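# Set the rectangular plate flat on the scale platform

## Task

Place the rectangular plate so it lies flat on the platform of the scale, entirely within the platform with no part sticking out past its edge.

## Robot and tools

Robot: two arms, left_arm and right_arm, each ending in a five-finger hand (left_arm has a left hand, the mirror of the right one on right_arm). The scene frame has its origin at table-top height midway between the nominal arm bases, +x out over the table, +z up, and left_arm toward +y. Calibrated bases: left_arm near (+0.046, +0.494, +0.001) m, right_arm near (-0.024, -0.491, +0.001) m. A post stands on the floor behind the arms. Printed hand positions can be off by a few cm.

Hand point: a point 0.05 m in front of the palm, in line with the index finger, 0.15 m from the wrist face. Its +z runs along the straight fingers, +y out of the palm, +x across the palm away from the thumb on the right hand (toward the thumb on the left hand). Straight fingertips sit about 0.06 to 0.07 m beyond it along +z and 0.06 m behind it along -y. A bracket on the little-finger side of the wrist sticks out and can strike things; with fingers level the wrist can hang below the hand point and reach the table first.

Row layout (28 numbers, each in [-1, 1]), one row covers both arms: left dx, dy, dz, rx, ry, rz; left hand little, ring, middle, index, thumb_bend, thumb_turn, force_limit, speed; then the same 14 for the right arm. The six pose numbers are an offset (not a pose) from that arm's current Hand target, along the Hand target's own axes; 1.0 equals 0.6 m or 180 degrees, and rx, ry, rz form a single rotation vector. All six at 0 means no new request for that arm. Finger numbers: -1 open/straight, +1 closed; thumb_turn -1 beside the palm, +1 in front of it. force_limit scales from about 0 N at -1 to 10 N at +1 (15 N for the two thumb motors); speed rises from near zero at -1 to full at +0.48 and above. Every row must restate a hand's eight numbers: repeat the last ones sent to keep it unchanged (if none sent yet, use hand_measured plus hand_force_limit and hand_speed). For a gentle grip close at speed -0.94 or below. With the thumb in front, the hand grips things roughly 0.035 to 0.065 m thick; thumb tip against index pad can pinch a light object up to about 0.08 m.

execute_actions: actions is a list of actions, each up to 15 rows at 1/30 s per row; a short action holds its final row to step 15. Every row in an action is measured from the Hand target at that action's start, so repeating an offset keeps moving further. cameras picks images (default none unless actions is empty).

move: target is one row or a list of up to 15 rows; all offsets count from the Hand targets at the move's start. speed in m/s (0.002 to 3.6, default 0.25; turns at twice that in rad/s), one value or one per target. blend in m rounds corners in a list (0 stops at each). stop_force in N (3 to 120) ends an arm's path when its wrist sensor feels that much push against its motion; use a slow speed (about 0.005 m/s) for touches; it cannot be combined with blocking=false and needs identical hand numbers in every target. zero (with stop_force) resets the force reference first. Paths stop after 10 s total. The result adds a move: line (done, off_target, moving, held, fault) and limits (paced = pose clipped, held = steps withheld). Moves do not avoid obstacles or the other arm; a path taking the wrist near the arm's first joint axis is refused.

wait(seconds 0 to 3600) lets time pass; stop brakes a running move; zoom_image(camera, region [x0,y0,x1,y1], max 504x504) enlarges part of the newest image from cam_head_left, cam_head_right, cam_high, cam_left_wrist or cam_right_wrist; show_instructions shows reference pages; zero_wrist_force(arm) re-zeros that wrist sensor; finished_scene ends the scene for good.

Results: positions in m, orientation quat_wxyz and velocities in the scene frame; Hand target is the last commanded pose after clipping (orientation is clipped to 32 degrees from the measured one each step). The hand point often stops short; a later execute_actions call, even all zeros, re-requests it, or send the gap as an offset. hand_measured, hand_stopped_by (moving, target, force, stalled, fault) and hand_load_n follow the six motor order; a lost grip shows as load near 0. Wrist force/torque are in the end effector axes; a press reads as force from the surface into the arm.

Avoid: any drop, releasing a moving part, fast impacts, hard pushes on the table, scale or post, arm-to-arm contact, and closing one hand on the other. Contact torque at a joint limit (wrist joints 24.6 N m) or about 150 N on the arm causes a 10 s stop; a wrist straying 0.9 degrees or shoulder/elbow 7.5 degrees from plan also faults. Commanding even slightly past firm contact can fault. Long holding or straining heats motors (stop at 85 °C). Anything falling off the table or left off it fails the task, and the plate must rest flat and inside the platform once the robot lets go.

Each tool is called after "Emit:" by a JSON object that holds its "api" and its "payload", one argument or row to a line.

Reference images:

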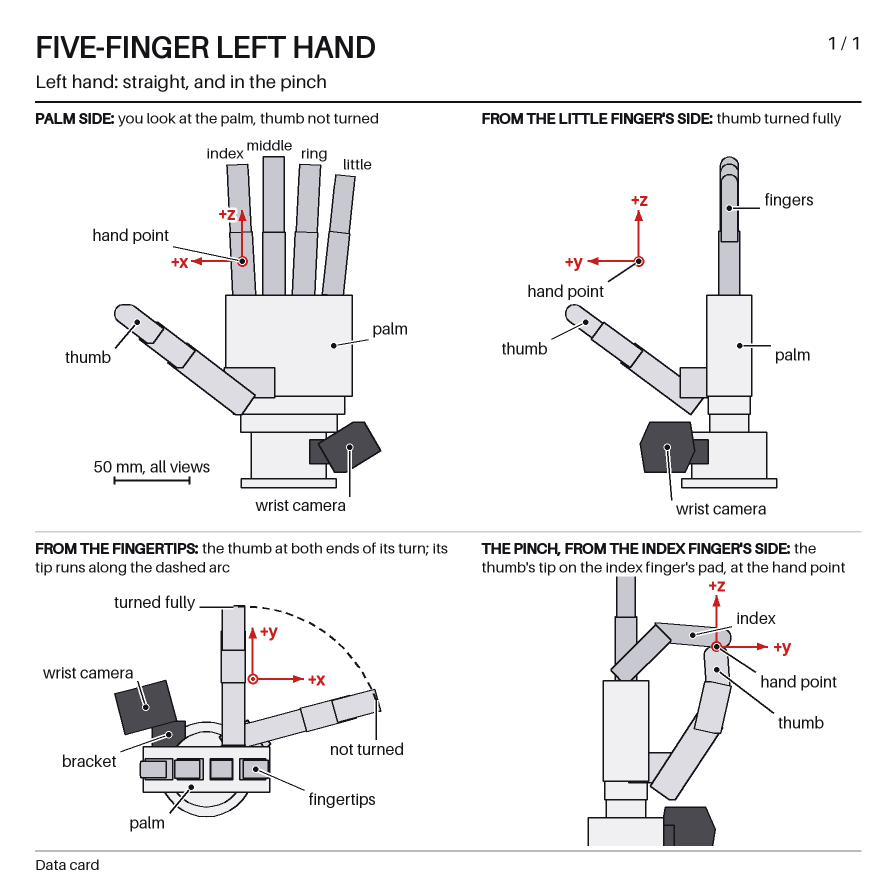

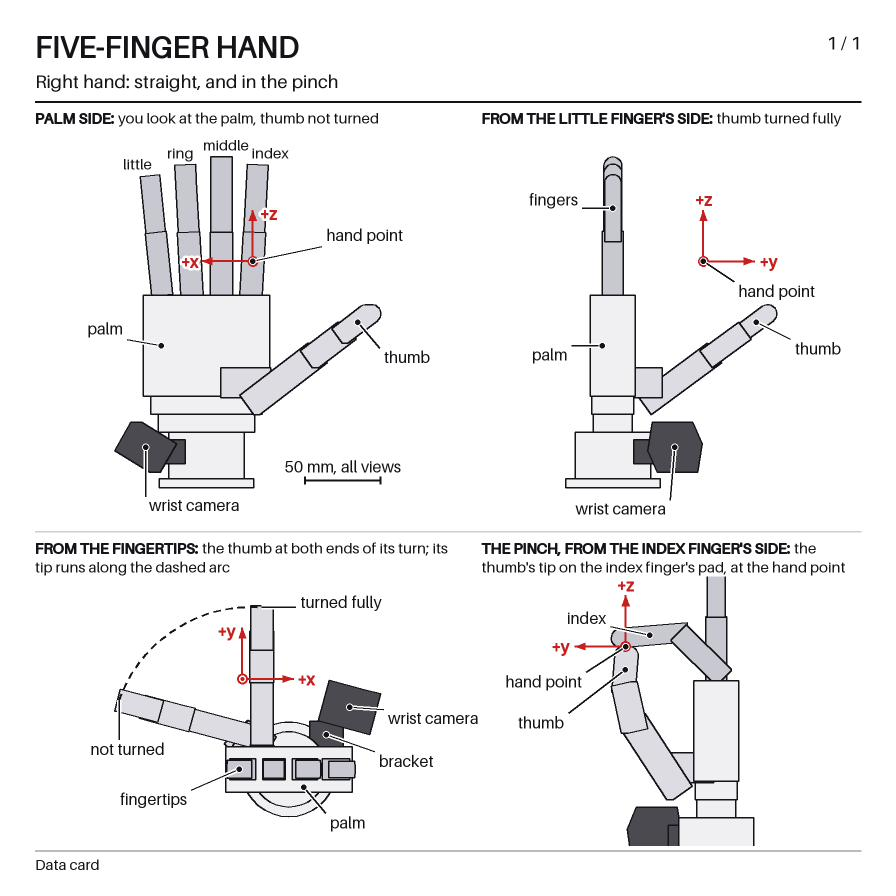

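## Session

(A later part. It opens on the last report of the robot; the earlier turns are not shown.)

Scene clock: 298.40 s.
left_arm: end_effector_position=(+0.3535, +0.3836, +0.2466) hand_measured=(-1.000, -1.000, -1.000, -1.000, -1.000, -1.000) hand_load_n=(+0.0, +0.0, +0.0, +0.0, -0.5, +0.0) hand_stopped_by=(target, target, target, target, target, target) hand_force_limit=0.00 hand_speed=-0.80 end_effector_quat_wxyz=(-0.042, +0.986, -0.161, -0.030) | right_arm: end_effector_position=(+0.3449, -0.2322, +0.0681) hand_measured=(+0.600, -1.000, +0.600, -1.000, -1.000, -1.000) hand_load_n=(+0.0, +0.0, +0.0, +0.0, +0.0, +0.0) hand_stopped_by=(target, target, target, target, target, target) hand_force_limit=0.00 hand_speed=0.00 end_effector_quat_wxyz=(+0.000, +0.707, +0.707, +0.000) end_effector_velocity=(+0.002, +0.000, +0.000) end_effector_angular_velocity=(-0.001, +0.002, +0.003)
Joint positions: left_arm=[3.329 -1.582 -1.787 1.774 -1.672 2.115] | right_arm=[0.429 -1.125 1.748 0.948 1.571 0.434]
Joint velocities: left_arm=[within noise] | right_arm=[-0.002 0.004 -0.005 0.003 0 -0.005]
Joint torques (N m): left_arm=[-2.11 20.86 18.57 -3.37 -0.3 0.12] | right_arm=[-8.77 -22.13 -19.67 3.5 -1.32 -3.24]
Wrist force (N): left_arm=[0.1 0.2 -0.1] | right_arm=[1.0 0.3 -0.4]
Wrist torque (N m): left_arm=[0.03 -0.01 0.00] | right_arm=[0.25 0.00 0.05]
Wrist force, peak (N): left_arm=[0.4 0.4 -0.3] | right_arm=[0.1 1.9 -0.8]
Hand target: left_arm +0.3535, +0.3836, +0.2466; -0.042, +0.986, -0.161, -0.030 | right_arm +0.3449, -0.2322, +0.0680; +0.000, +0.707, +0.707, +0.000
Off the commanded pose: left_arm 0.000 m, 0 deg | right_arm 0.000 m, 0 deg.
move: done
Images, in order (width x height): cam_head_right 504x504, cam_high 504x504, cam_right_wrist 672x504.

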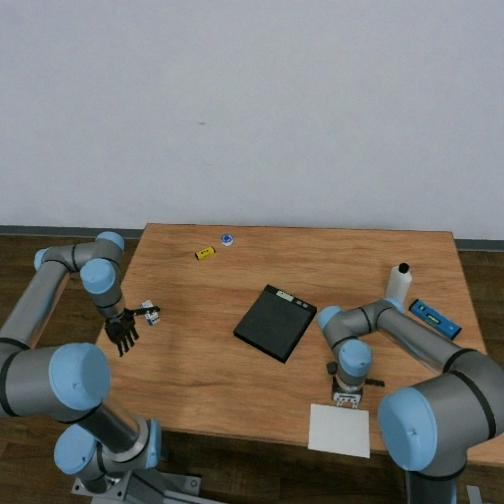

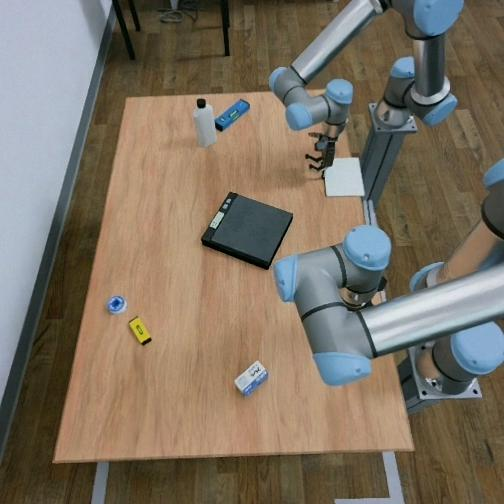

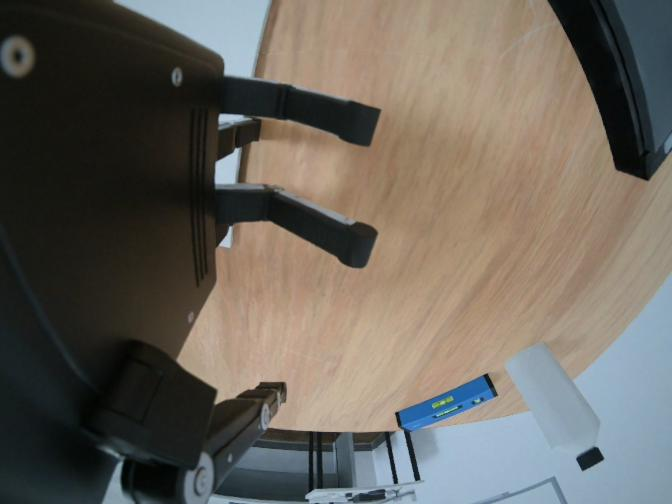

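Emit:
{"api": "move", "payload": {
  "target": [0,0,0,0,0,0,-1,-1,-1,-1,-1,-1,0,-0.8,0,-0.04333,0,0,0,0,0.6,-1,0.6,-1,-1,-1,0,0],
  "speed": 0.04,
  "cameras": ["cam_right_wrist","cam_head_right","cam_high"]
}}

Emit:
{"api": "zoom_image", "payload": {
  "camera": "cam_head_right",
  "region": [260, 350, 440, 480]
}}

Emit:
{"api": "zoom_image", "payload": {
  "camera": "cam_high",
  "region": [270, 110, 420, 230]
}}

Scene clock: 345.60 s.
left_arm: end_effector_position=(+0.3535, +0.3836, +0.2466) hand_measured=(-1.000, -1.000, -1.000, -1.000, -1.000, -1.000) hand_load_n=(+0.0, +0.0, +0.0, +0.5, +0.0, +0.0) hand_stopped_by=(target, target, target, target, target, target) hand_force_limit=0.00 hand_speed=-0.80 end_effector_quat_wxyz=(-0.042, +0.986, -0.161, -0.030) | right_arm: end_effector_position=(+0.3188, -0.2322, +0.0681) hand_measured=(+0.600, -1.000, +0.600, -1.000, -1.000, -1.000) hand_load_n=(+0.0, +0.0, +0.0, +0.0, +0.0, +0.0) hand_stopped_by=(target, target, target, target, target, target) hand_force_limit=0.00 hand_speed=0.00 end_effector_quat_wxyz=(+0.000, +0.707, +0.707, +0.000)
Joint positions: left_arm=[3.329 -1.582 -1.787 1.774 -1.672 2.115] | right_arm=[0.457 -1.163 1.807 0.927 1.572 0.463]
Joint torques (N m): left_arm=[-2.2 21 18.11 -3.35 -0.17 0.18] | right_arm=[-9.7 -18.04 -21.53 3.15 0.17 -2.63]
Wrist force (N): left_arm=[0.2 0.2 -0.3] | right_arm=[0.9 0.0 -1.0]
Wrist torque (N m): left_arm=[0.05 -0.03 0.00] | right_arm=[0.22 0.03 0.03]
Wrist force, peak (N): left_arm=[0.5 0.3 -0.5] | right_arm=[0.6 1.4 -0.7]
Hand target: left_arm +0.3535, +0.3836, +0.2466; -0.042, +0.986, -0.161, -0.030 | right_arm +0.3189, -0.2322, +0.0680; +0.000, +0.707, +0.707, +0.000
Off the commanded pose: left_arm 0.000 m, 0 deg | right_arm 0.000 m, 0 deg.
move: done
Images, in order (width x height): cam_head_right 504x504, cam_high 504x504, cam_right_wrist 672x504.

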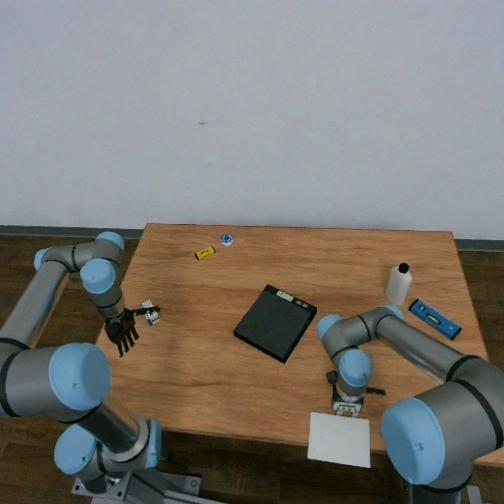

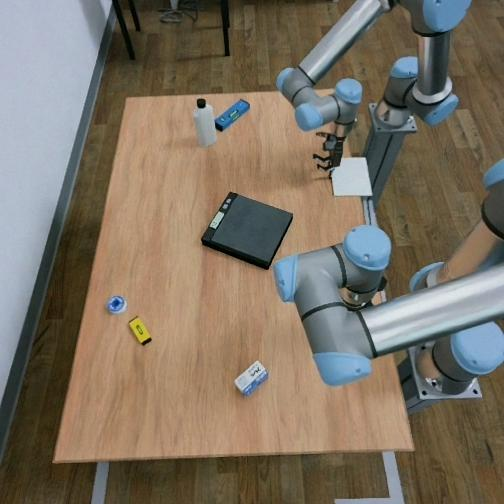

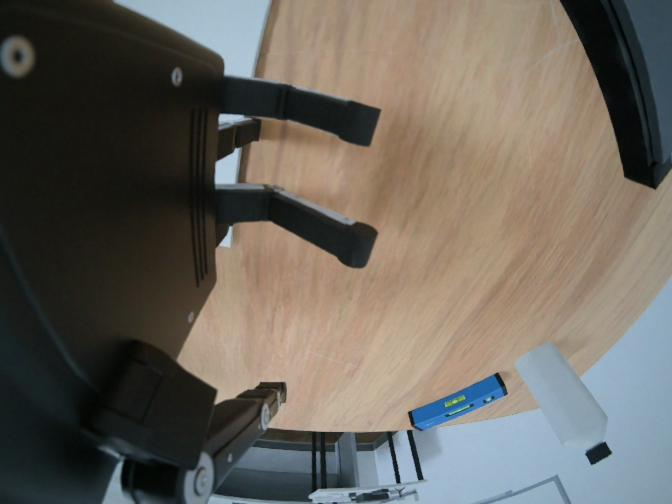

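Scaled by 2.800 from the camera's image (finer frame: 720x720).

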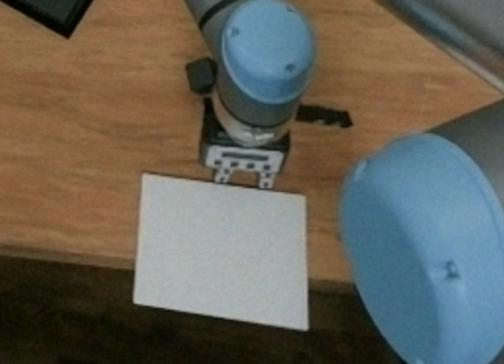

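Scaled by 3.360 from the camera's image (finer frame: 720x720).

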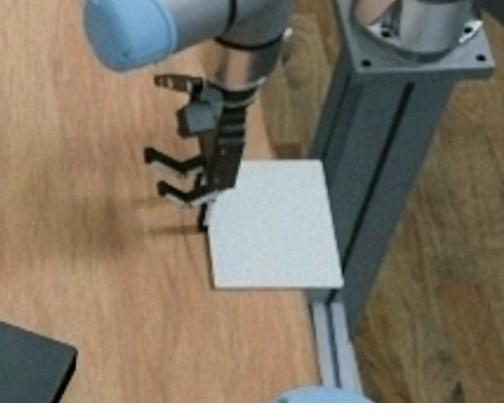

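Emit:
{"api": "move", "payload": {
  "target": [
    [0,0,0,0,0,0,-1,-1,-1,-1,-1,-1,0,-0.8,0,0.0133,0,0,0,0,0.6,-1,0.6,-1,-1,-1,0,0],
    [0,0,0,0,0,0,-1,-1,-1,-1,-1,-1,0,-0.8,0,0.0133,-0.22,0,0,0,0.6,-1,0.6,-1,-1,-1,0,0],
    [0,0,0,0,0,0,-1,-1,-1,-1,-1,-1,0,-0.8,0.0453,-0.3848,-0.22,0.0417,0,0,0.2,0.2,0.2,0.2,-1,1,0,0]
  ],
  "speed": 0.2,
  "blend": [0.004,0.03,0],
  "cameras": ["cam_right_wrist","cam_head_right","cam_high"]
}}

Emit:
{"api": "zoom_image", "payload": {
  "camera": "cam_head_right",
  "region": [260, 350, 440, 500]
}}

Emit:
{"api": "zoom_image", "payload": {
  "camera": "cam_high",
  "region": [270, 90, 450, 230]
}}

Scene clock: 378.87 s.
left_arm: end_effector_position=(+0.3535, +0.3836, +0.2466) hand_measured=(-1.000, -1.000, -1.000, -1.000, -1.000, -1.000) hand_load_n=(+0.0, +0.0, +0.0, +0.0, +0.0, +0.0) hand_stopped_by=(target, target, target, target, target, target) hand_force_limit=0.00 hand_speed=-0.80 end_effector_quat_wxyz=(-0.042, +0.986, -0.161, -0.030) | right_arm: end_effector_position=(+0.0880, -0.2048, +0.1999) hand_measured=(+0.200, +0.200, +0.200, +0.200, -1.000, +1.000) hand_load_n=(+0.0, +0.5, +0.0, +0.0, +0.0, +0.0) hand_stopped_by=(target, target, target, target, target, target) hand_force_limit=0.00 hand_speed=0.00 end_effector_quat_wxyz=(-0.046, +0.706, +0.705, -0.046)
Joint positions: left_arm=[3.329 -1.582 -1.787 1.774 -1.672 2.115] | right_arm=[0.885 -1.493 1.857 1.29 1.47 0.886]
Joint torques (N m): left_arm=[-1.77 20.66 18.31 -3.61 -0.33 0.04] | right_arm=[10.29 -8.77 -11.71 1.04 -1.43 2.59]
Wrist force (N): left_arm=[0.1 0.3 -0.2] | right_arm=[0.5 -0.3 -0.8]
Wrist torque (N m): left_arm=[0.05 -0.02 0.00] | right_arm=[0.22 0.07 0.09]
Wrist force, peak (N): left_arm=[0.3 0.4 -0.4] | right_arm=[1.1 -1.6 -0.8]
Hand target: left_arm +0.3535, +0.3836, +0.2466; -0.042, +0.986, -0.161, -0.030 | right_arm +0.0880, -0.2049, +0.1999; -0.046, +0.706, +0.705, -0.046
Off the commanded pose: left_arm 0.000 m, 0 deg | right_arm 0.000 m, 0 deg.
move: done
Images, in order (width x height): cam_head_right 504x504, cam_high 504x504, cam_right_wrist 672x504.

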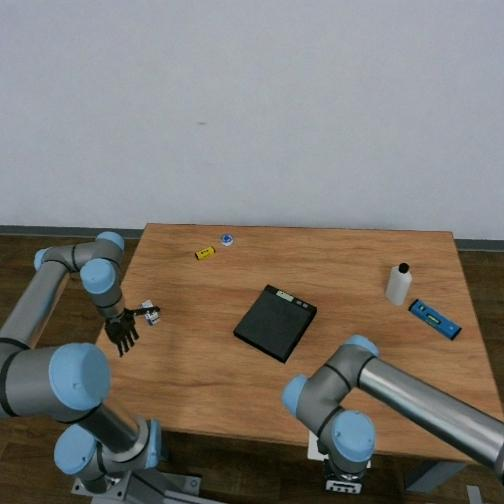

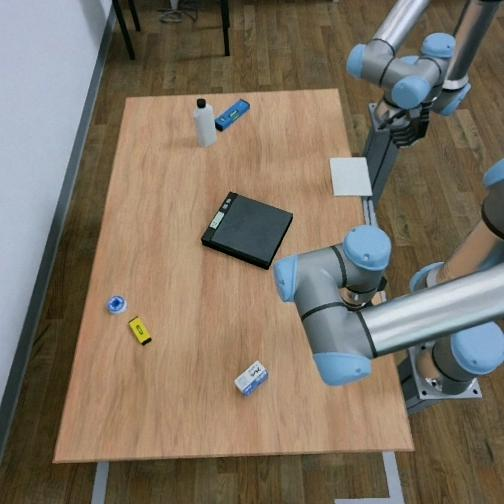

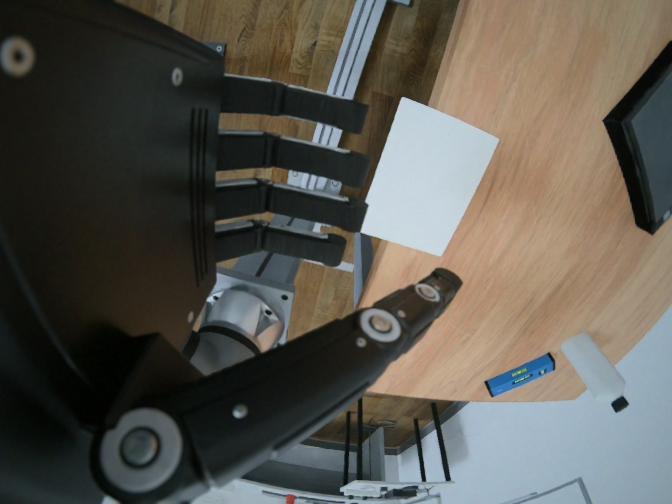

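Scaled by 2.800 from the camera's image (finer frame: 720x720).

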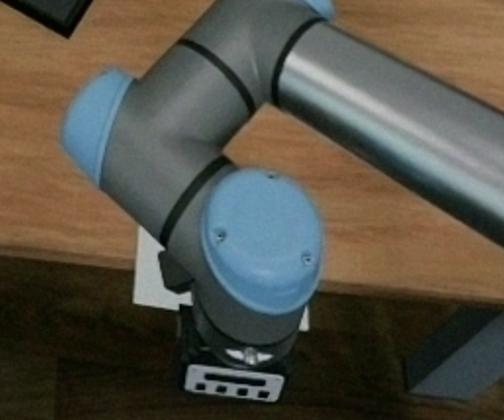

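Scaled by 2.800 from the camera's image (finer frame: 720x720).

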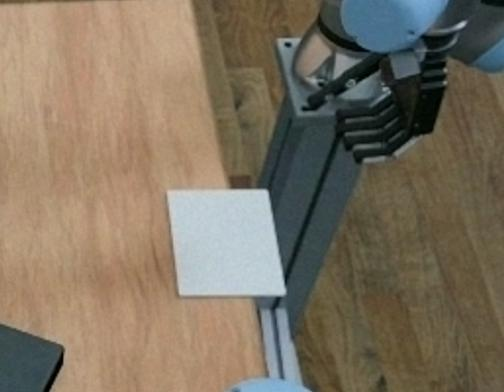

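Emit:
{"api": "zoom_image", "payload": {
  "camera": "cam_right_wrist",
  "region": [330, 0, 530, 150]
}}

Emit:
{"api": "zoom_image", "payload": {
  "camera": "cam_right_wrist",
  "region": [330, 180, 530, 330]
}}

Scaled by 2.520 from the camera's image (finer frame: 960x720).

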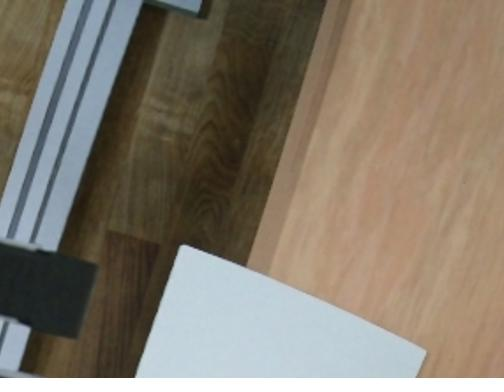

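Scaled by 2.520 from the camera's image (finer frame: 960x720).

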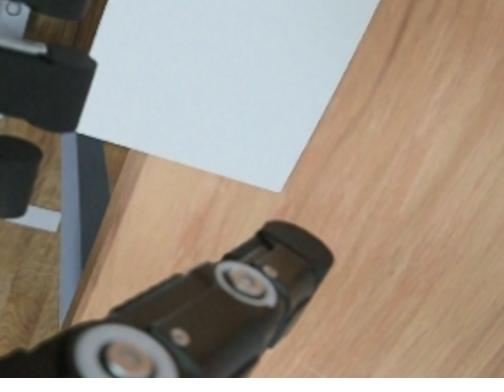

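Emit:
{"api": "move", "payload": {
  "target": [0,0,0,0,0,0,-1,-1,-1,-1,-1,-1,0,-0.8,0,0.0392,0.2974,0,0,0,0.2,0.2,0.2,0.2,-1,1,0,0],
  "speed": 0.12,
  "cameras": ["cam_right_wrist","cam_head_right","cam_high"]
}}

Emit:
{"api": "zoom_image", "payload": {
  "camera": "cam_high",
  "region": [290, 110, 430, 220]
}}

Emit:
{"api": "zoom_image", "payload": {
  "camera": "cam_right_wrist",
  "region": [200, 40, 520, 360]
}}

Scene clock: 418.17 s.
left_arm: end_effector_position=(+0.3535, +0.3836, +0.2466) hand_measured=(-1.000, -1.000, -1.000, -1.000, -1.000, -1.000) hand_load_n=(+0.0, +0.0, +0.0, -0.5, +0.0, +0.0) hand_stopped_by=(target, target, target, target, target, target) hand_force_limit=0.00 hand_speed=-0.80 end_effector_quat_wxyz=(-0.042, +0.986, -0.161, -0.030) | right_arm: end_effector_position=(+0.0880, -0.2050, +0.0200) hand_measured=(+0.200, +0.200, +0.200, +0.200, -1.000, +1.000) hand_load_n=(+0.0, +0.0, +0.0, +0.0, +0.0, +0.0) hand_stopped_by=(target, target, target, target, target, target) hand_force_limit=0.00 hand_speed=0.00 end_effector_quat_wxyz=(-0.046, +0.706, +0.705, -0.047)
Joint positions: left_arm=[3.329 -1.582 -1.787 1.774 -1.672 2.115] | right_arm=[0.885 -1.229 2.085 0.798 1.47 0.886]
Joint torques (N m): left_arm=[-1.52 20.98 18.51 -3.53 -0.24 0.12] | right_arm=[-6.73 -33.9 -16.61 1.21 0.68 -2.73]
Wrist force (N): left_arm=[0.2 0.4 -0.3] | right_arm=[0.8 0.0 -0.7]
Wrist torque (N m): left_arm=[0.07 -0.03 0.00] | right_arm=[0.29 0.03 0.10]
Wrist force, peak (N): left_arm=[0.3 0.3 -0.6] | right_arm=[0.9 -0.4 -2.3]
Hand target: left_arm +0.3535, +0.3836, +0.2466; -0.042, +0.986, -0.161, -0.030 | right_arm +0.0880, -0.2050, +0.0200; -0.046, +0.706, +0.705, -0.046
Off the commanded pose: left_arm 0.000 m, 0 deg | right_arm 0.000 m, 0 deg.
move: done
Images, in order (width x height): cam_head_right 504x504, cam_high 504x504, cam_right_wrist 672x504.

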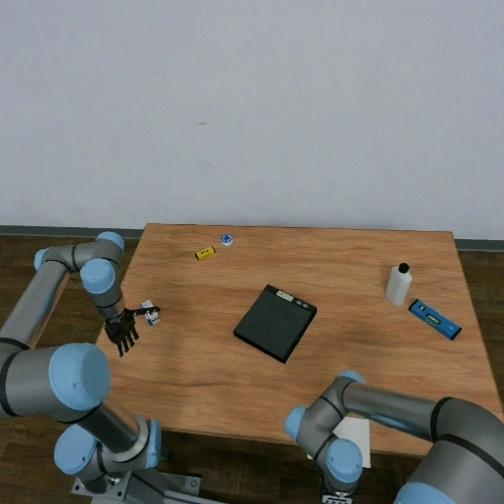

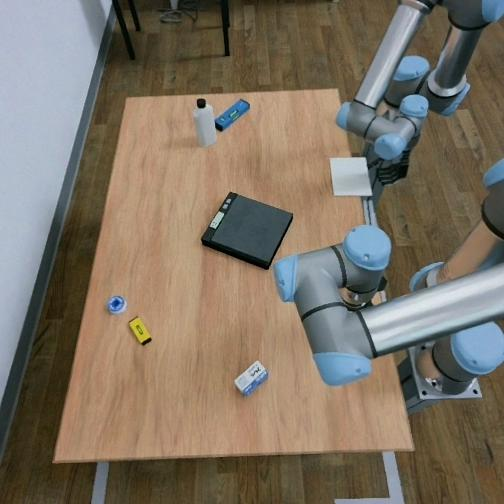

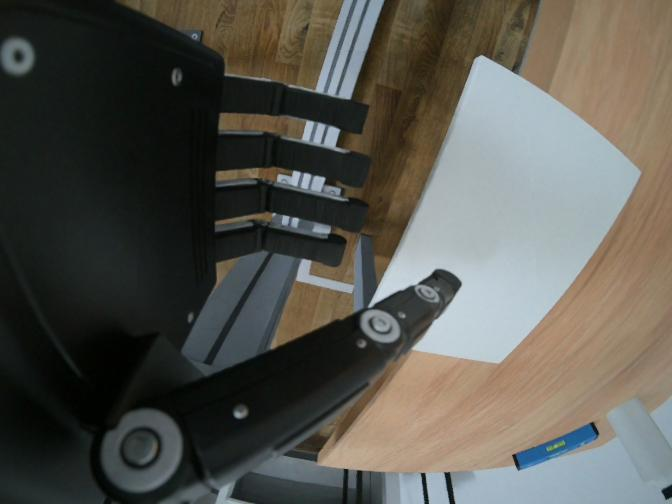

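Scaled by 3.600 from the camera's image (finer frame: 720x720).

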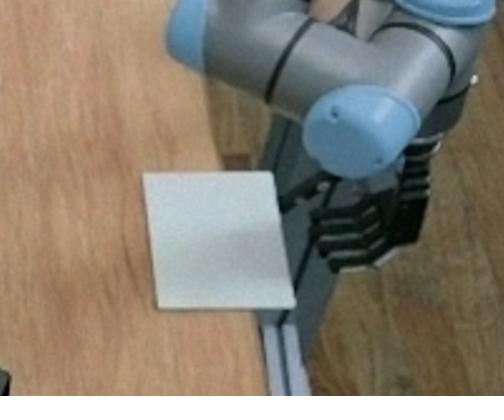

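Scaled by 1.575 from the camera's image (finer frame: 960x720).

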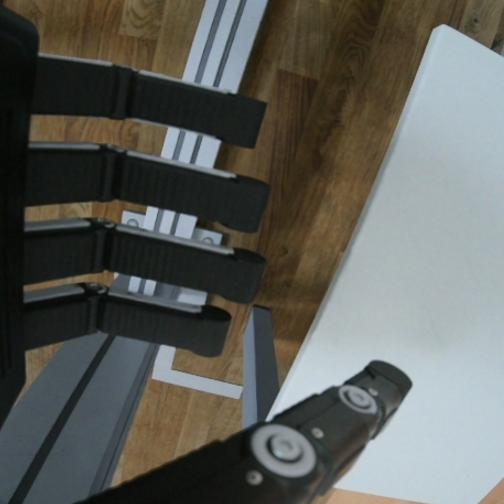

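Emit:
{"api": "move", "payload": {
  "target": [
    [0,0,0,0,0,0,-1,-1,-1,-1,-1,-1,0,-0.8,0,0.0057,0.0430,0,0,0,0.1,0.2,0.2,0.2,-1,1,0,0],
    [0,0,0,0,0,0,-1,-1,-1,-1,-1,-1,0,-0.8,0,0.1082,0.0295,0,0,0,0.1,0.2,0.2,0.2,-1,1,0,0]
  ],
  "speed": [0.05, 0.03],
  "stop_force": 4,
  "cameras": ["cam_right_wrist","cam_head_right","cam_high"]
}}

Emit:
{"api": "zoom_image", "payload": {
  "camera": "cam_high",
  "region": [290, 110, 430, 220]
}}

Emit:
{"api": "zoom_image", "payload": {
  "camera": "cam_right_wrist",
  "region": [200, 40, 520, 360]
}}

Scene clock: 453.30 s.
left_arm: end_effector_position=(+0.3535, +0.3836, +0.2466) hand_measured=(-1.000, -1.000, -1.000, -1.000, -1.000, -1.000) hand_load_n=(+0.0, +0.0, +0.5, +0.0, +0.0, +0.0) hand_stopped_by=(target, target, target, target, target, target) hand_force_limit=0.00 hand_speed=-0.80 end_effector_quat_wxyz=(-0.042, +0.986, -0.161, -0.030) | right_arm: end_effector_position=(+0.1501, -0.2050, -0.0061) hand_measured=(+0.100, +0.200, +0.200, +0.200, -1.000, +1.000) hand_load_n=(+0.0, +0.0, +0.0, +0.0, +0.0, +0.0) hand_stopped_by=(target, target, target, target, target, target) hand_force_limit=0.00 hand_speed=0.00 end_effector_quat_wxyz=(-0.046, +0.706, +0.705, -0.046)
Joint positions: left_arm=[3.329 -1.582 -1.787 1.774 -1.672 2.115] | right_arm=[0.739 -1.134 2.038 0.764 1.483 0.741]
Joint torques (N m): left_arm=[-1.56 20.79 18.32 -3.63 -0.27 0.14] | right_arm=[10.27 -41 -4.23 0.52 -1.56 2.75]
Wrist force (N): left_arm=[0.3 0.3 -0.3] | right_arm=[0.4 0.0 -0.5]
Wrist torque (N m): left_arm=[0.05 -0.05 0.01] | right_arm=[0.28 0.08 0.05]
Wrist force, peak (N): left_arm=[0.1 0.3 -0.6] | right_arm=[0.9 0.0 -1.6]
Hand target: left_arm +0.3535, +0.3836, +0.2466; -0.042, +0.986, -0.161, -0.030 | right_arm +0.1501, -0.2050, -0.0061; -0.046, +0.706, +0.705, -0.046
Off the commanded pose: left_arm 0.000 m, 0 deg | right_arm 0.000 m, 0 deg.
move: done
Images, in order (width x height): cam_head_right 504x504, cam_high 504x504, cam_right_wrist 672x504.

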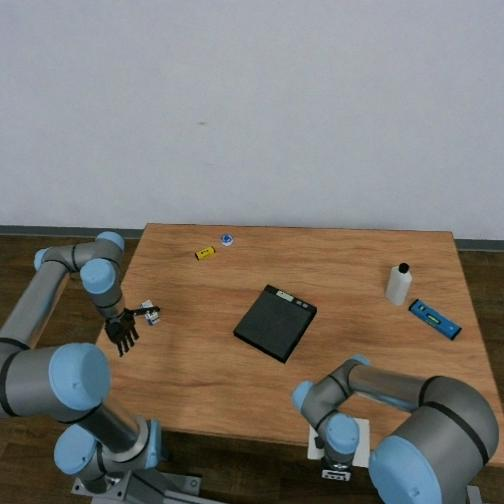

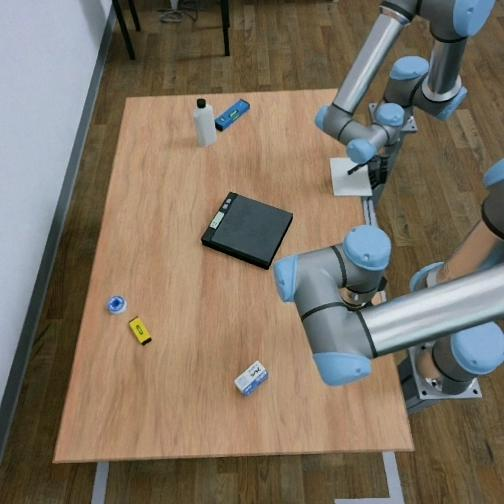

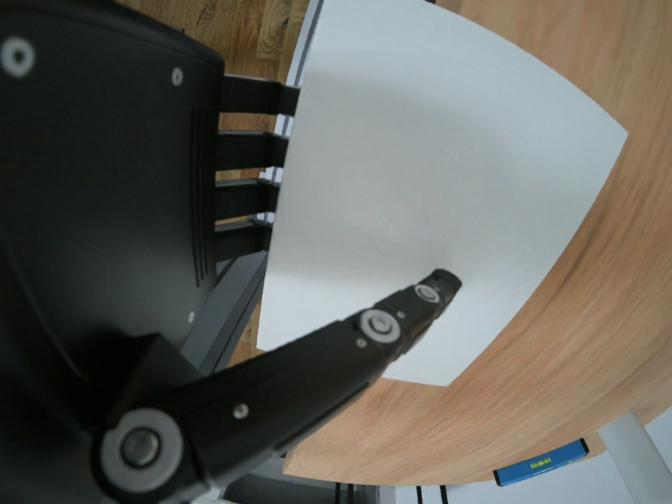

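Scaled by 3.600 from the camera's image (finer frame: 720x720).

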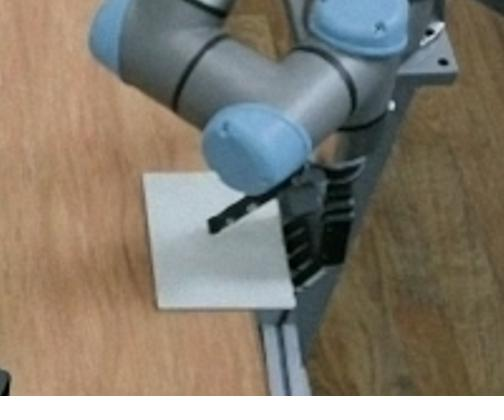

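Scaled by 1.575 from the camera's image (finer frame: 960x720).

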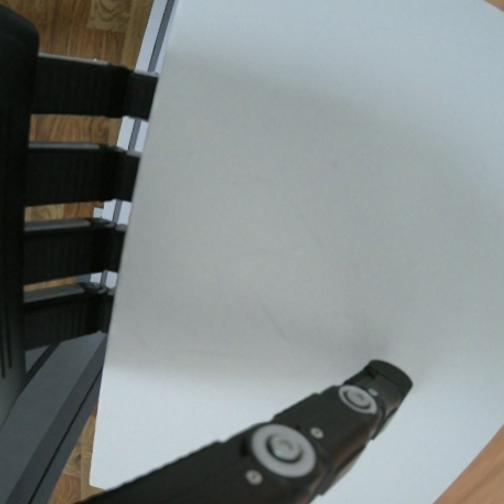

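Emit:
{"api": "move", "payload": {
  "target": [0,0,0,0,0,0,-1,-1,-1,-1,-1,-1,0,-0.8,0,-0.0017,-0.0132,0,0,0,0.1,0.2,0.2,0.2,-1,1,0,0],
  "speed": 0.01,
  "stop_force": 3
}}

Emit:
{"api": "move", "payload": {
  "target": [0,0,0,0,0,0,-1,-1,-1,-1,-1,-1,0,-0.8,0,-0.0003,-0.0024,0,0,0,0.1,0.2,0.2,0.2,-1,1,0,0],
  "speed": 0.005,
  "stop_force": 3,
  "zero": false
}}

Emit:
{"api": "move", "payload": {
  "target": [0,0,0,0,0,0,-1,-1,-1,-1,-1,-1,0,-0.8,0,-0.0003,-0.0024,0,0,0,0.1,0.2,0.2,0.2,-1,1,0,0],
  "speed": 0.005,
  "stop_force": 3,
  "zero": false,
  "cameras": ["cam_right_wrist","cam_high"]
}}

Emit:
{"api": "zoom_image", "payload": {
  "camera": "cam_high",
  "region": [290, 110, 430, 220]
}}

Scene clock: 462.97 s.
left_arm: end_effector_position=(+0.3535, +0.3836, +0.2466) hand_measured=(-1.000, -1.000, -1.000, -1.000, -1.000, -1.000) hand_load_n=(+0.0, +0.0, +0.0, +0.0, +0.0, +0.0) hand_stopped_by=(target, target, target, target, target, target) hand_force_limit=0.00 hand_speed=-0.80 end_effector_quat_wxyz=(-0.042, +0.986, -0.161, -0.030) | right_arm: end_effector_position=(+0.1501, -0.2050, +0.0019) hand_measured=(+0.100, +0.200, +0.200, +0.200, -1.000, +1.000) hand_load_n=(+0.0, +0.0, +0.0, +0.5, +0.0, +0.0) hand_stopped_by=(target, target, target, target, target, target) hand_force_limit=0.00 hand_speed=0.00 end_effector_quat_wxyz=(-0.046, +0.706, +0.705, -0.046)
Joint positions: left_arm=[3.329 -1.582 -1.787 1.774 -1.672 2.115] | right_arm=[0.739 -1.15 2.033 0.785 1.483 0.741]
Joint torques (N m): left_arm=[-1.88 21.21 18.83 -3.49 -0.33 0.15] | right_arm=[-7.18 -15.75 -4.63 0.47 -0.86 -1.71]
Wrist force (N): left_arm=[0.2 0.2 -0.4] | right_arm=[1.0 0.3 0.1]
Wrist torque (N m): left_arm=[0.05 -0.04 0.01] | right_arm=[0.30 -0.02 0.08]
Wrist force, peak (N): left_arm=[0.2 0.4 -0.5] | right_arm=[0.9 0.0 -1.1]
Hand target: left_arm +0.3535, +0.3836, +0.2466; -0.042, +0.986, -0.161, -0.030 | right_arm +0.1501, -0.2050, +0.0019; -0.046, +0.706, +0.705, -0.046
Off the commanded pose: left_arm 0.000 m, 0 deg | right_arm 0.000 m, 0 deg.
move: done

Scene clock: 464.03 s.
left_arm: end_effector_position=(+0.3535, +0.3836, +0.2466) hand_measured=(-1.000, -1.000, -1.000, -1.000, -1.000, -1.000) hand_load_n=(+0.0, +0.0, +0.0, +0.0, +0.0, +0.0) hand_stopped_by=(target, target, target, target, target, target) hand_force_limit=0.00 hand_speed=-0.80 end_effector_quat_wxyz=(-0.042, +0.986, -0.161, -0.030) | right_arm: end_effector_position=(+0.1501, -0.2050, +0.0034) hand_measured=(+0.100, +0.200, +0.200, +0.200, -1.000, +1.000) hand_load_n=(+0.0, +0.0, +0.0, +0.0, +0.0, +0.0) hand_stopped_by=(target, target, target, target, target, target) hand_force_limit=0.00 hand_speed=0.00 end_effector_quat_wxyz=(-0.046, +0.706, +0.705, -0.046)
Joint positions: left_arm=[3.329 -1.582 -1.787 1.774 -1.672 2.115] | right_arm=[0.739 -1.153 2.032 0.788 1.483 0.74]
Joint torques (N m): left_arm=[-1.25 20.58 18.24 -3.63 -0.49 0.21] | right_arm=[-7.39 -34.14 -16.21 1.11 -0.53 -2.75]
Wrist force (N): left_arm=[0.1 0.3 -0.3] | right_arm=[0.7 0.0 -0.1]
Wrist torque (N m): left_arm=[0.05 -0.03 0.00] | right_arm=[0.28 0.04 0.06]
Wrist force, peak (N): left_arm=[0.0 0.4 -0.5] | right_arm=[1.2 0.4 -0.2]
Hand target: left_arm +0.3535, +0.3836, +0.2466; -0.042, +0.986, -0.161, -0.030 | right_arm +0.1501, -0.2050, +0.0034; -0.046, +0.706, +0.705, -0.046
Off the commanded pose: left_arm 0.000 m, 0 deg | right_arm 0.000 m, 0 deg.
move: done

Scene clock: 465.10 s.
left_arm: end_effector_position=(+0.3535, +0.3836, +0.2466) hand_measured=(-1.000, -1.000, -1.000, -1.000, -1.000, -1.000) hand_load_n=(+0.0, +0.0, +0.0, +0.0, +0.0, +0.0) hand_stopped_by=(target, target, target, target, target, target) hand_force_limit=0.00 hand_speed=-0.80 end_effector_quat_wxyz=(-0.042, +0.986, -0.161, -0.030) | right_arm: end_effector_position=(+0.1501, -0.2050, +0.0049) hand_measured=(+0.100, +0.200, +0.200, +0.200, -1.000, +1.000) hand_load_n=(+0.5, +0.0, +0.0, +0.5, +0.0, +0.0) hand_stopped_by=(target, target, target, target, target, target) hand_force_limit=0.00 hand_speed=0.00 end_effector_quat_wxyz=(-0.046, +0.706, +0.705, -0.046)
Joint positions: left_arm=[3.329 -1.582 -1.787 1.774 -1.672 2.115] | right_arm=[0.739 -1.156 2.032 0.792 1.483 0.74]
Joint torques (N m): left_arm=[-1.45 20.57 18.49 -3.68 -0.41 0.32] | right_arm=[-8.41 -32.73 -15.2 0.98 0.41 -2.93]
Wrist force (N): left_arm=[0.3 0.2 -0.3] | right_arm=[0.5 0.6 -0.1]
Wrist torque (N m): left_arm=[0.04 -0.05 0.01] | right_arm=[0.34 0.06 0.06]
Wrist force, peak (N): left_arm=[0.3 0.2 -0.5] | right_arm=[1.1 0.4 0.2]
Hand target: left_arm +0.3535, +0.3836, +0.2466; -0.042, +0.986, -0.161, -0.030 | right_arm +0.1501, -0.2050, +0.0048; -0.046, +0.706, +0.705, -0.046
Off the commanded pose: left_arm 0.000 m, 0 deg | right_arm 0.000 m, 0 deg.
move: done
Images, in order (width x height): cam_high 504x504, cam_right_wrist 672x504.

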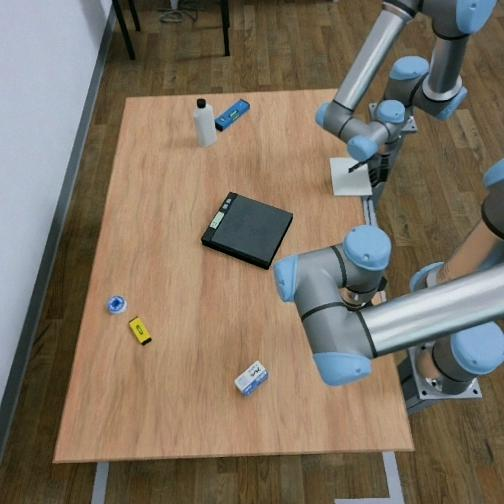

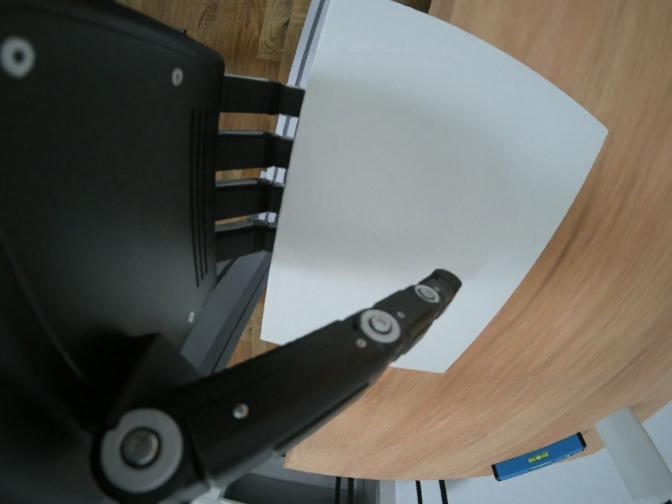

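Scaled by 3.600 from the camera's image (finer frame: 720x720).

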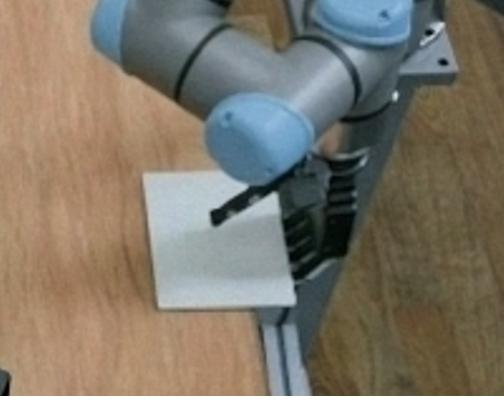

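Emit:
{"api": "move", "payload": {
  "target": [0,0,0,0,0,0,-1,-1,-1,-1,-1,-1,0,-0.8,0,0.0015,0.0116,0,0,0,-0.2,-0.1,-0.1,-0.1,-1,1,0,-0.3],
  "speed": 0.02
}}

Emit:
{"api": "move", "payload": {
  "target": [0,0,0,0,0,0,-1,-1,-1,-1,-1,-1,0,-0.8,0,-0.0026,-0.0198,0,0,0,-0.2,-0.1,-0.1,-0.1,-1,1,0,-0.3],
  "speed": 0.01,
  "stop_force": 3,
  "cameras": ["cam_right_wrist","cam_high"]
}}

Emit:
{"api": "zoom_image", "payload": {
  "camera": "cam_high",
  "region": [290, 110, 430, 220]
}}

Scene clock: 502.43 s.
left_arm: end_effector_position=(+0.3535, +0.3836, +0.2466) hand_measured=(-1.000, -1.000, -1.000, -1.000, -1.000, -1.000) hand_load_n=(+0.0, +0.0, +0.0, +0.0, +0.0, +0.0) hand_stopped_by=(target, target, target, target, target, target) hand_force_limit=0.00 hand_speed=-0.80 end_effector_quat_wxyz=(-0.042, +0.986, -0.161, -0.030) | right_arm: end_effector_position=(+0.1501, -0.2051, -0.0024) hand_measured=(-0.200, -0.100, -0.100, -0.100, -1.000, +1.000) hand_load_n=(+0.0, +0.0, +0.0, +0.0, +0.0, +0.0) hand_stopped_by=(target, target, target, target, target, target) hand_force_limit=0.00 hand_speed=-0.30 end_effector_quat_wxyz=(-0.046, +0.706, +0.705, -0.047)
Joint positions: left_arm=[3.329 -1.582 -1.787 1.774 -1.672 2.115] | right_arm=[0.739 -1.141 2.036 0.773 1.483 0.74]
Joint torques (N m): left_arm=[-1.34 20.22 17.23 -3.56 -0.45 0.31] | right_arm=[-5.65 -39.91 -10.5 3.83 1.26 -2.27]
Wrist force (N): left_arm=[0.3 0.3 -0.3] | right_arm=[0.4 -0.1 -0.8]
Wrist torque (N m): left_arm=[0.06 -0.05 0.00] | right_arm=[0.29 0.08 0.04]
Wrist force, peak (N): left_arm=[0.1 0.3 -0.6] | right_arm=[1.1 0.3 -0.5]
Hand target: left_arm +0.3535, +0.3836, +0.2466; -0.042, +0.986, -0.161, -0.030 | right_arm +0.1501, -0.2050, -0.0022; -0.046, +0.706, +0.705, -0.046
Off the commanded pose: left_arm 0.000 m, 0 deg | right_arm 0.000 m, 0 deg.
move: done

Scene clock: 504.83 s.
left_arm: end_effector_position=(+0.3535, +0.3836, +0.2466) hand_measured=(-1.000, -1.000, -1.000, -1.000, -1.000, -1.000) hand_load_n=(+0.0, +0.0, +0.0, +0.0, +0.0, +0.0) hand_stopped_by=(target, target, target, target, target, target) hand_force_limit=0.00 hand_speed=-0.80 end_effector_quat_wxyz=(-0.042, +0.986, -0.161, -0.030) | right_arm: end_effector_position=(+0.1501, -0.2050, +0.0098) hand_measured=(-0.200, -0.100, -0.100, -0.100, -1.000, +1.000) hand_load_n=(+0.0, +0.0, +0.0, +0.0, +0.0, +0.0) hand_stopped_by=(target, target, target, target, target, target) hand_force_limit=0.00 hand_speed=-0.30 end_effector_quat_wxyz=(-0.046, +0.706, +0.705, -0.046)
Joint positions: left_arm=[3.329 -1.582 -1.787 1.774 -1.672 2.115] | right_arm=[0.739 -1.166 2.029 0.805 1.483 0.74]
Joint torques (N m): left_arm=[-1.43 20.75 18.19 -3.69 -0.33 0.36] | right_arm=[7.98 -15.78 -5.06 0.51 0.67 2.51]
Wrist force (N): left_arm=[0.1 0.0 -0.4] | right_arm=[0.8 0.0 -0.8]
Wrist torque (N m): left_arm=[0.02 -0.02 0.00] | right_arm=[0.29 0.03 0.05]
Wrist force, peak (N): left_arm=[0.4 0.4 -0.4] | right_arm=[1.0 0.2 -1.0]
Hand target: left_arm +0.3535, +0.3836, +0.2466; -0.042, +0.986, -0.161, -0.030 | right_arm +0.1501, -0.2050, +0.0098; -0.046, +0.706, +0.705, -0.046
Off the commanded pose: left_arm 0.000 m, 0 deg | right_arm 0.000 m, 0 deg.
move: done
Images, in order (width x height): cam_high 504x504, cam_right_wrist 672x504.

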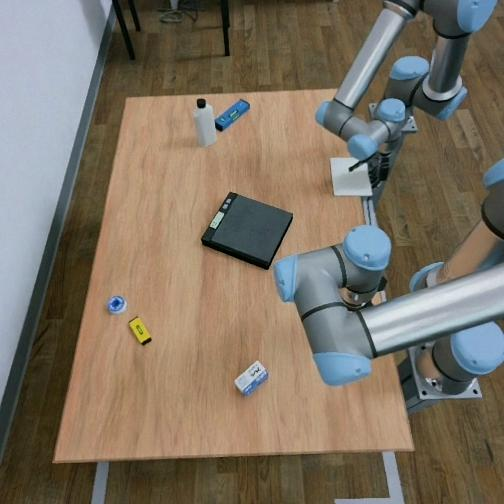

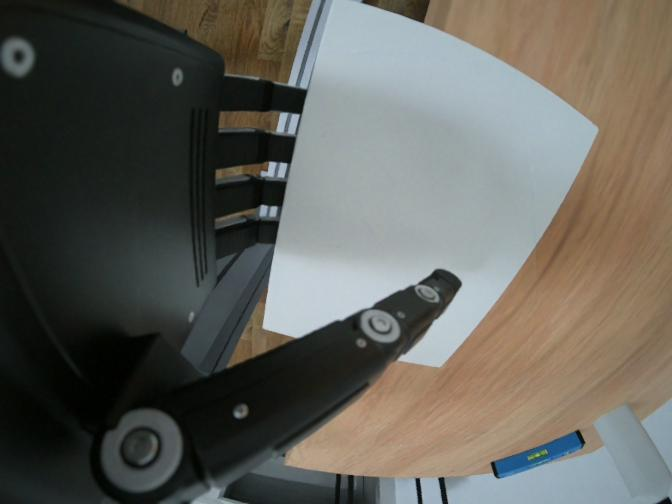

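Scaled by 3.600 from the camera's image (finer frame: 720x720).

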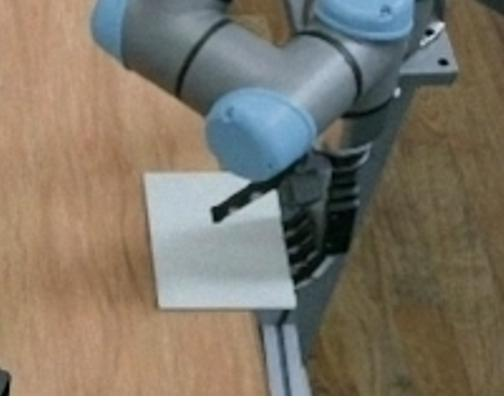

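Emit:
{"api": "move", "payload": {
  "target": [0,0,0,0,0,0,-1,-1,-1,-1,-1,-1,0,-0.8,0,0,0,0,0,0,-0.2,-0.1,-0.1,-0.1,0.22,1,-0.8,-0.6],
  "cameras": ["cam_right_wrist","cam_high"]
}}

Emit:
{"api": "zoom_image", "payload": {
  "camera": "cam_right_wrist",
  "region": [200, 40, 520, 360]
}}

Emit:
{"api": "zoom_image", "payload": {
  "camera": "cam_high",
  "region": [290, 110, 430, 220]
}}

Scene clock: 512.00 s.
left_arm: end_effector_position=(+0.3535, +0.3836, +0.2466) hand_measured=(-1.000, -1.000, -1.000, -1.000, -1.000, -1.000) hand_load_n=(+0.5, +0.0, +0.0, +0.0, +0.0, +0.5) hand_stopped_by=(target, target, target, target, target, target) hand_force_limit=0.00 hand_speed=-0.80 end_effector_quat_wxyz=(-0.042, +0.986, -0.161, -0.030) | right_arm: end_effector_position=(+0.1501, -0.2050, +0.0098) hand_measured=(-0.200, -0.100, -0.100, -0.100, +0.220, +1.000) hand_load_n=(+0.0, +0.0, +0.0, +0.0, +0.0, +0.0) hand_stopped_by=(target, target, target, target, target, target) hand_force_limit=-0.80 hand_speed=-0.60 end_effector_quat_wxyz=(-0.046, +0.706, +0.705, -0.046)
Joint positions: left_arm=[3.329 -1.582 -1.787 1.774 -1.672 2.115] | right_arm=[0.739 -1.166 2.029 0.805 1.483 0.74]
Joint torques (N m): left_arm=[-1.92 20.94 17.84 -3.64 -0.49 0.08] | right_arm=[9.45 -16.15 -4.29 0.59 -0.76 2.56]
Wrist force (N): left_arm=[0.1 0.3 -0.1] | right_arm=[0.8 0.1 -0.9]
Wrist torque (N m): left_arm=[0.04 -0.01 0.00] | right_arm=[0.31 0.03 0.07]
Wrist force, peak (N): left_arm=[0.2 0.5 -0.4] | right_arm=[1.1 0.1 -1.0]
Hand target: left_arm +0.3535, +0.3836, +0.2466; -0.042, +0.986, -0.161, -0.030 | right_arm +0.1501, -0.2050, +0.0098; -0.046, +0.706, +0.705, -0.046
Off the commanded pose: left_arm 0.000 m, 0 deg | right_arm 0.000 m, 0 deg.
move: done
Images, in order (width x height): cam_high 504x504, cam_right_wrist 672x504.

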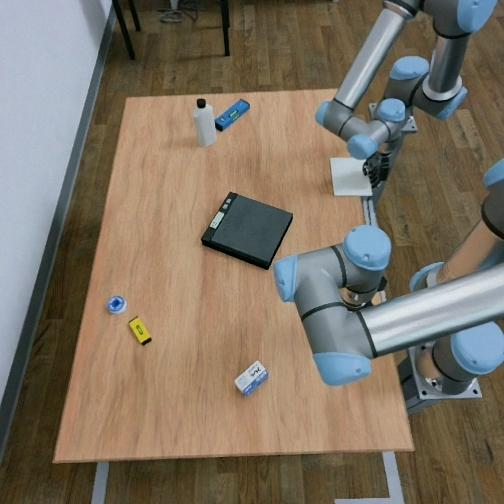

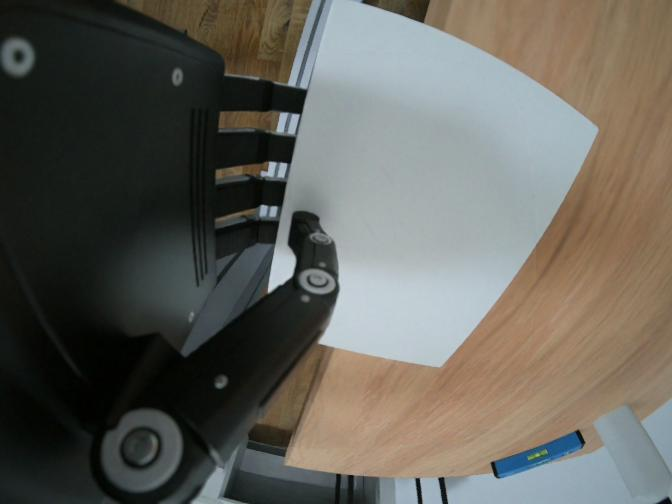

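Scaled by 1.575 from the camera's image (finer frame: 960x720).

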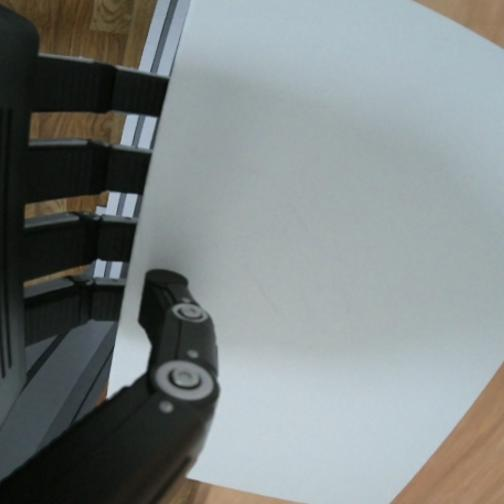

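Scaled by 3.600 from the camera's image (finer frame: 720x720).

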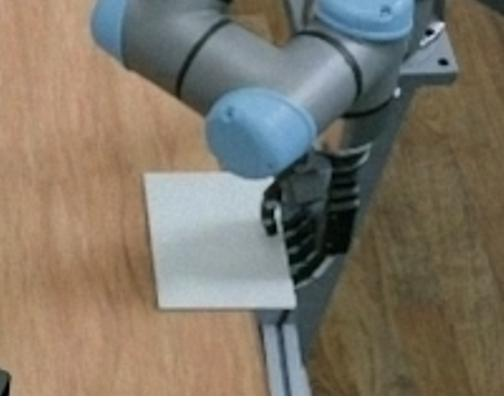

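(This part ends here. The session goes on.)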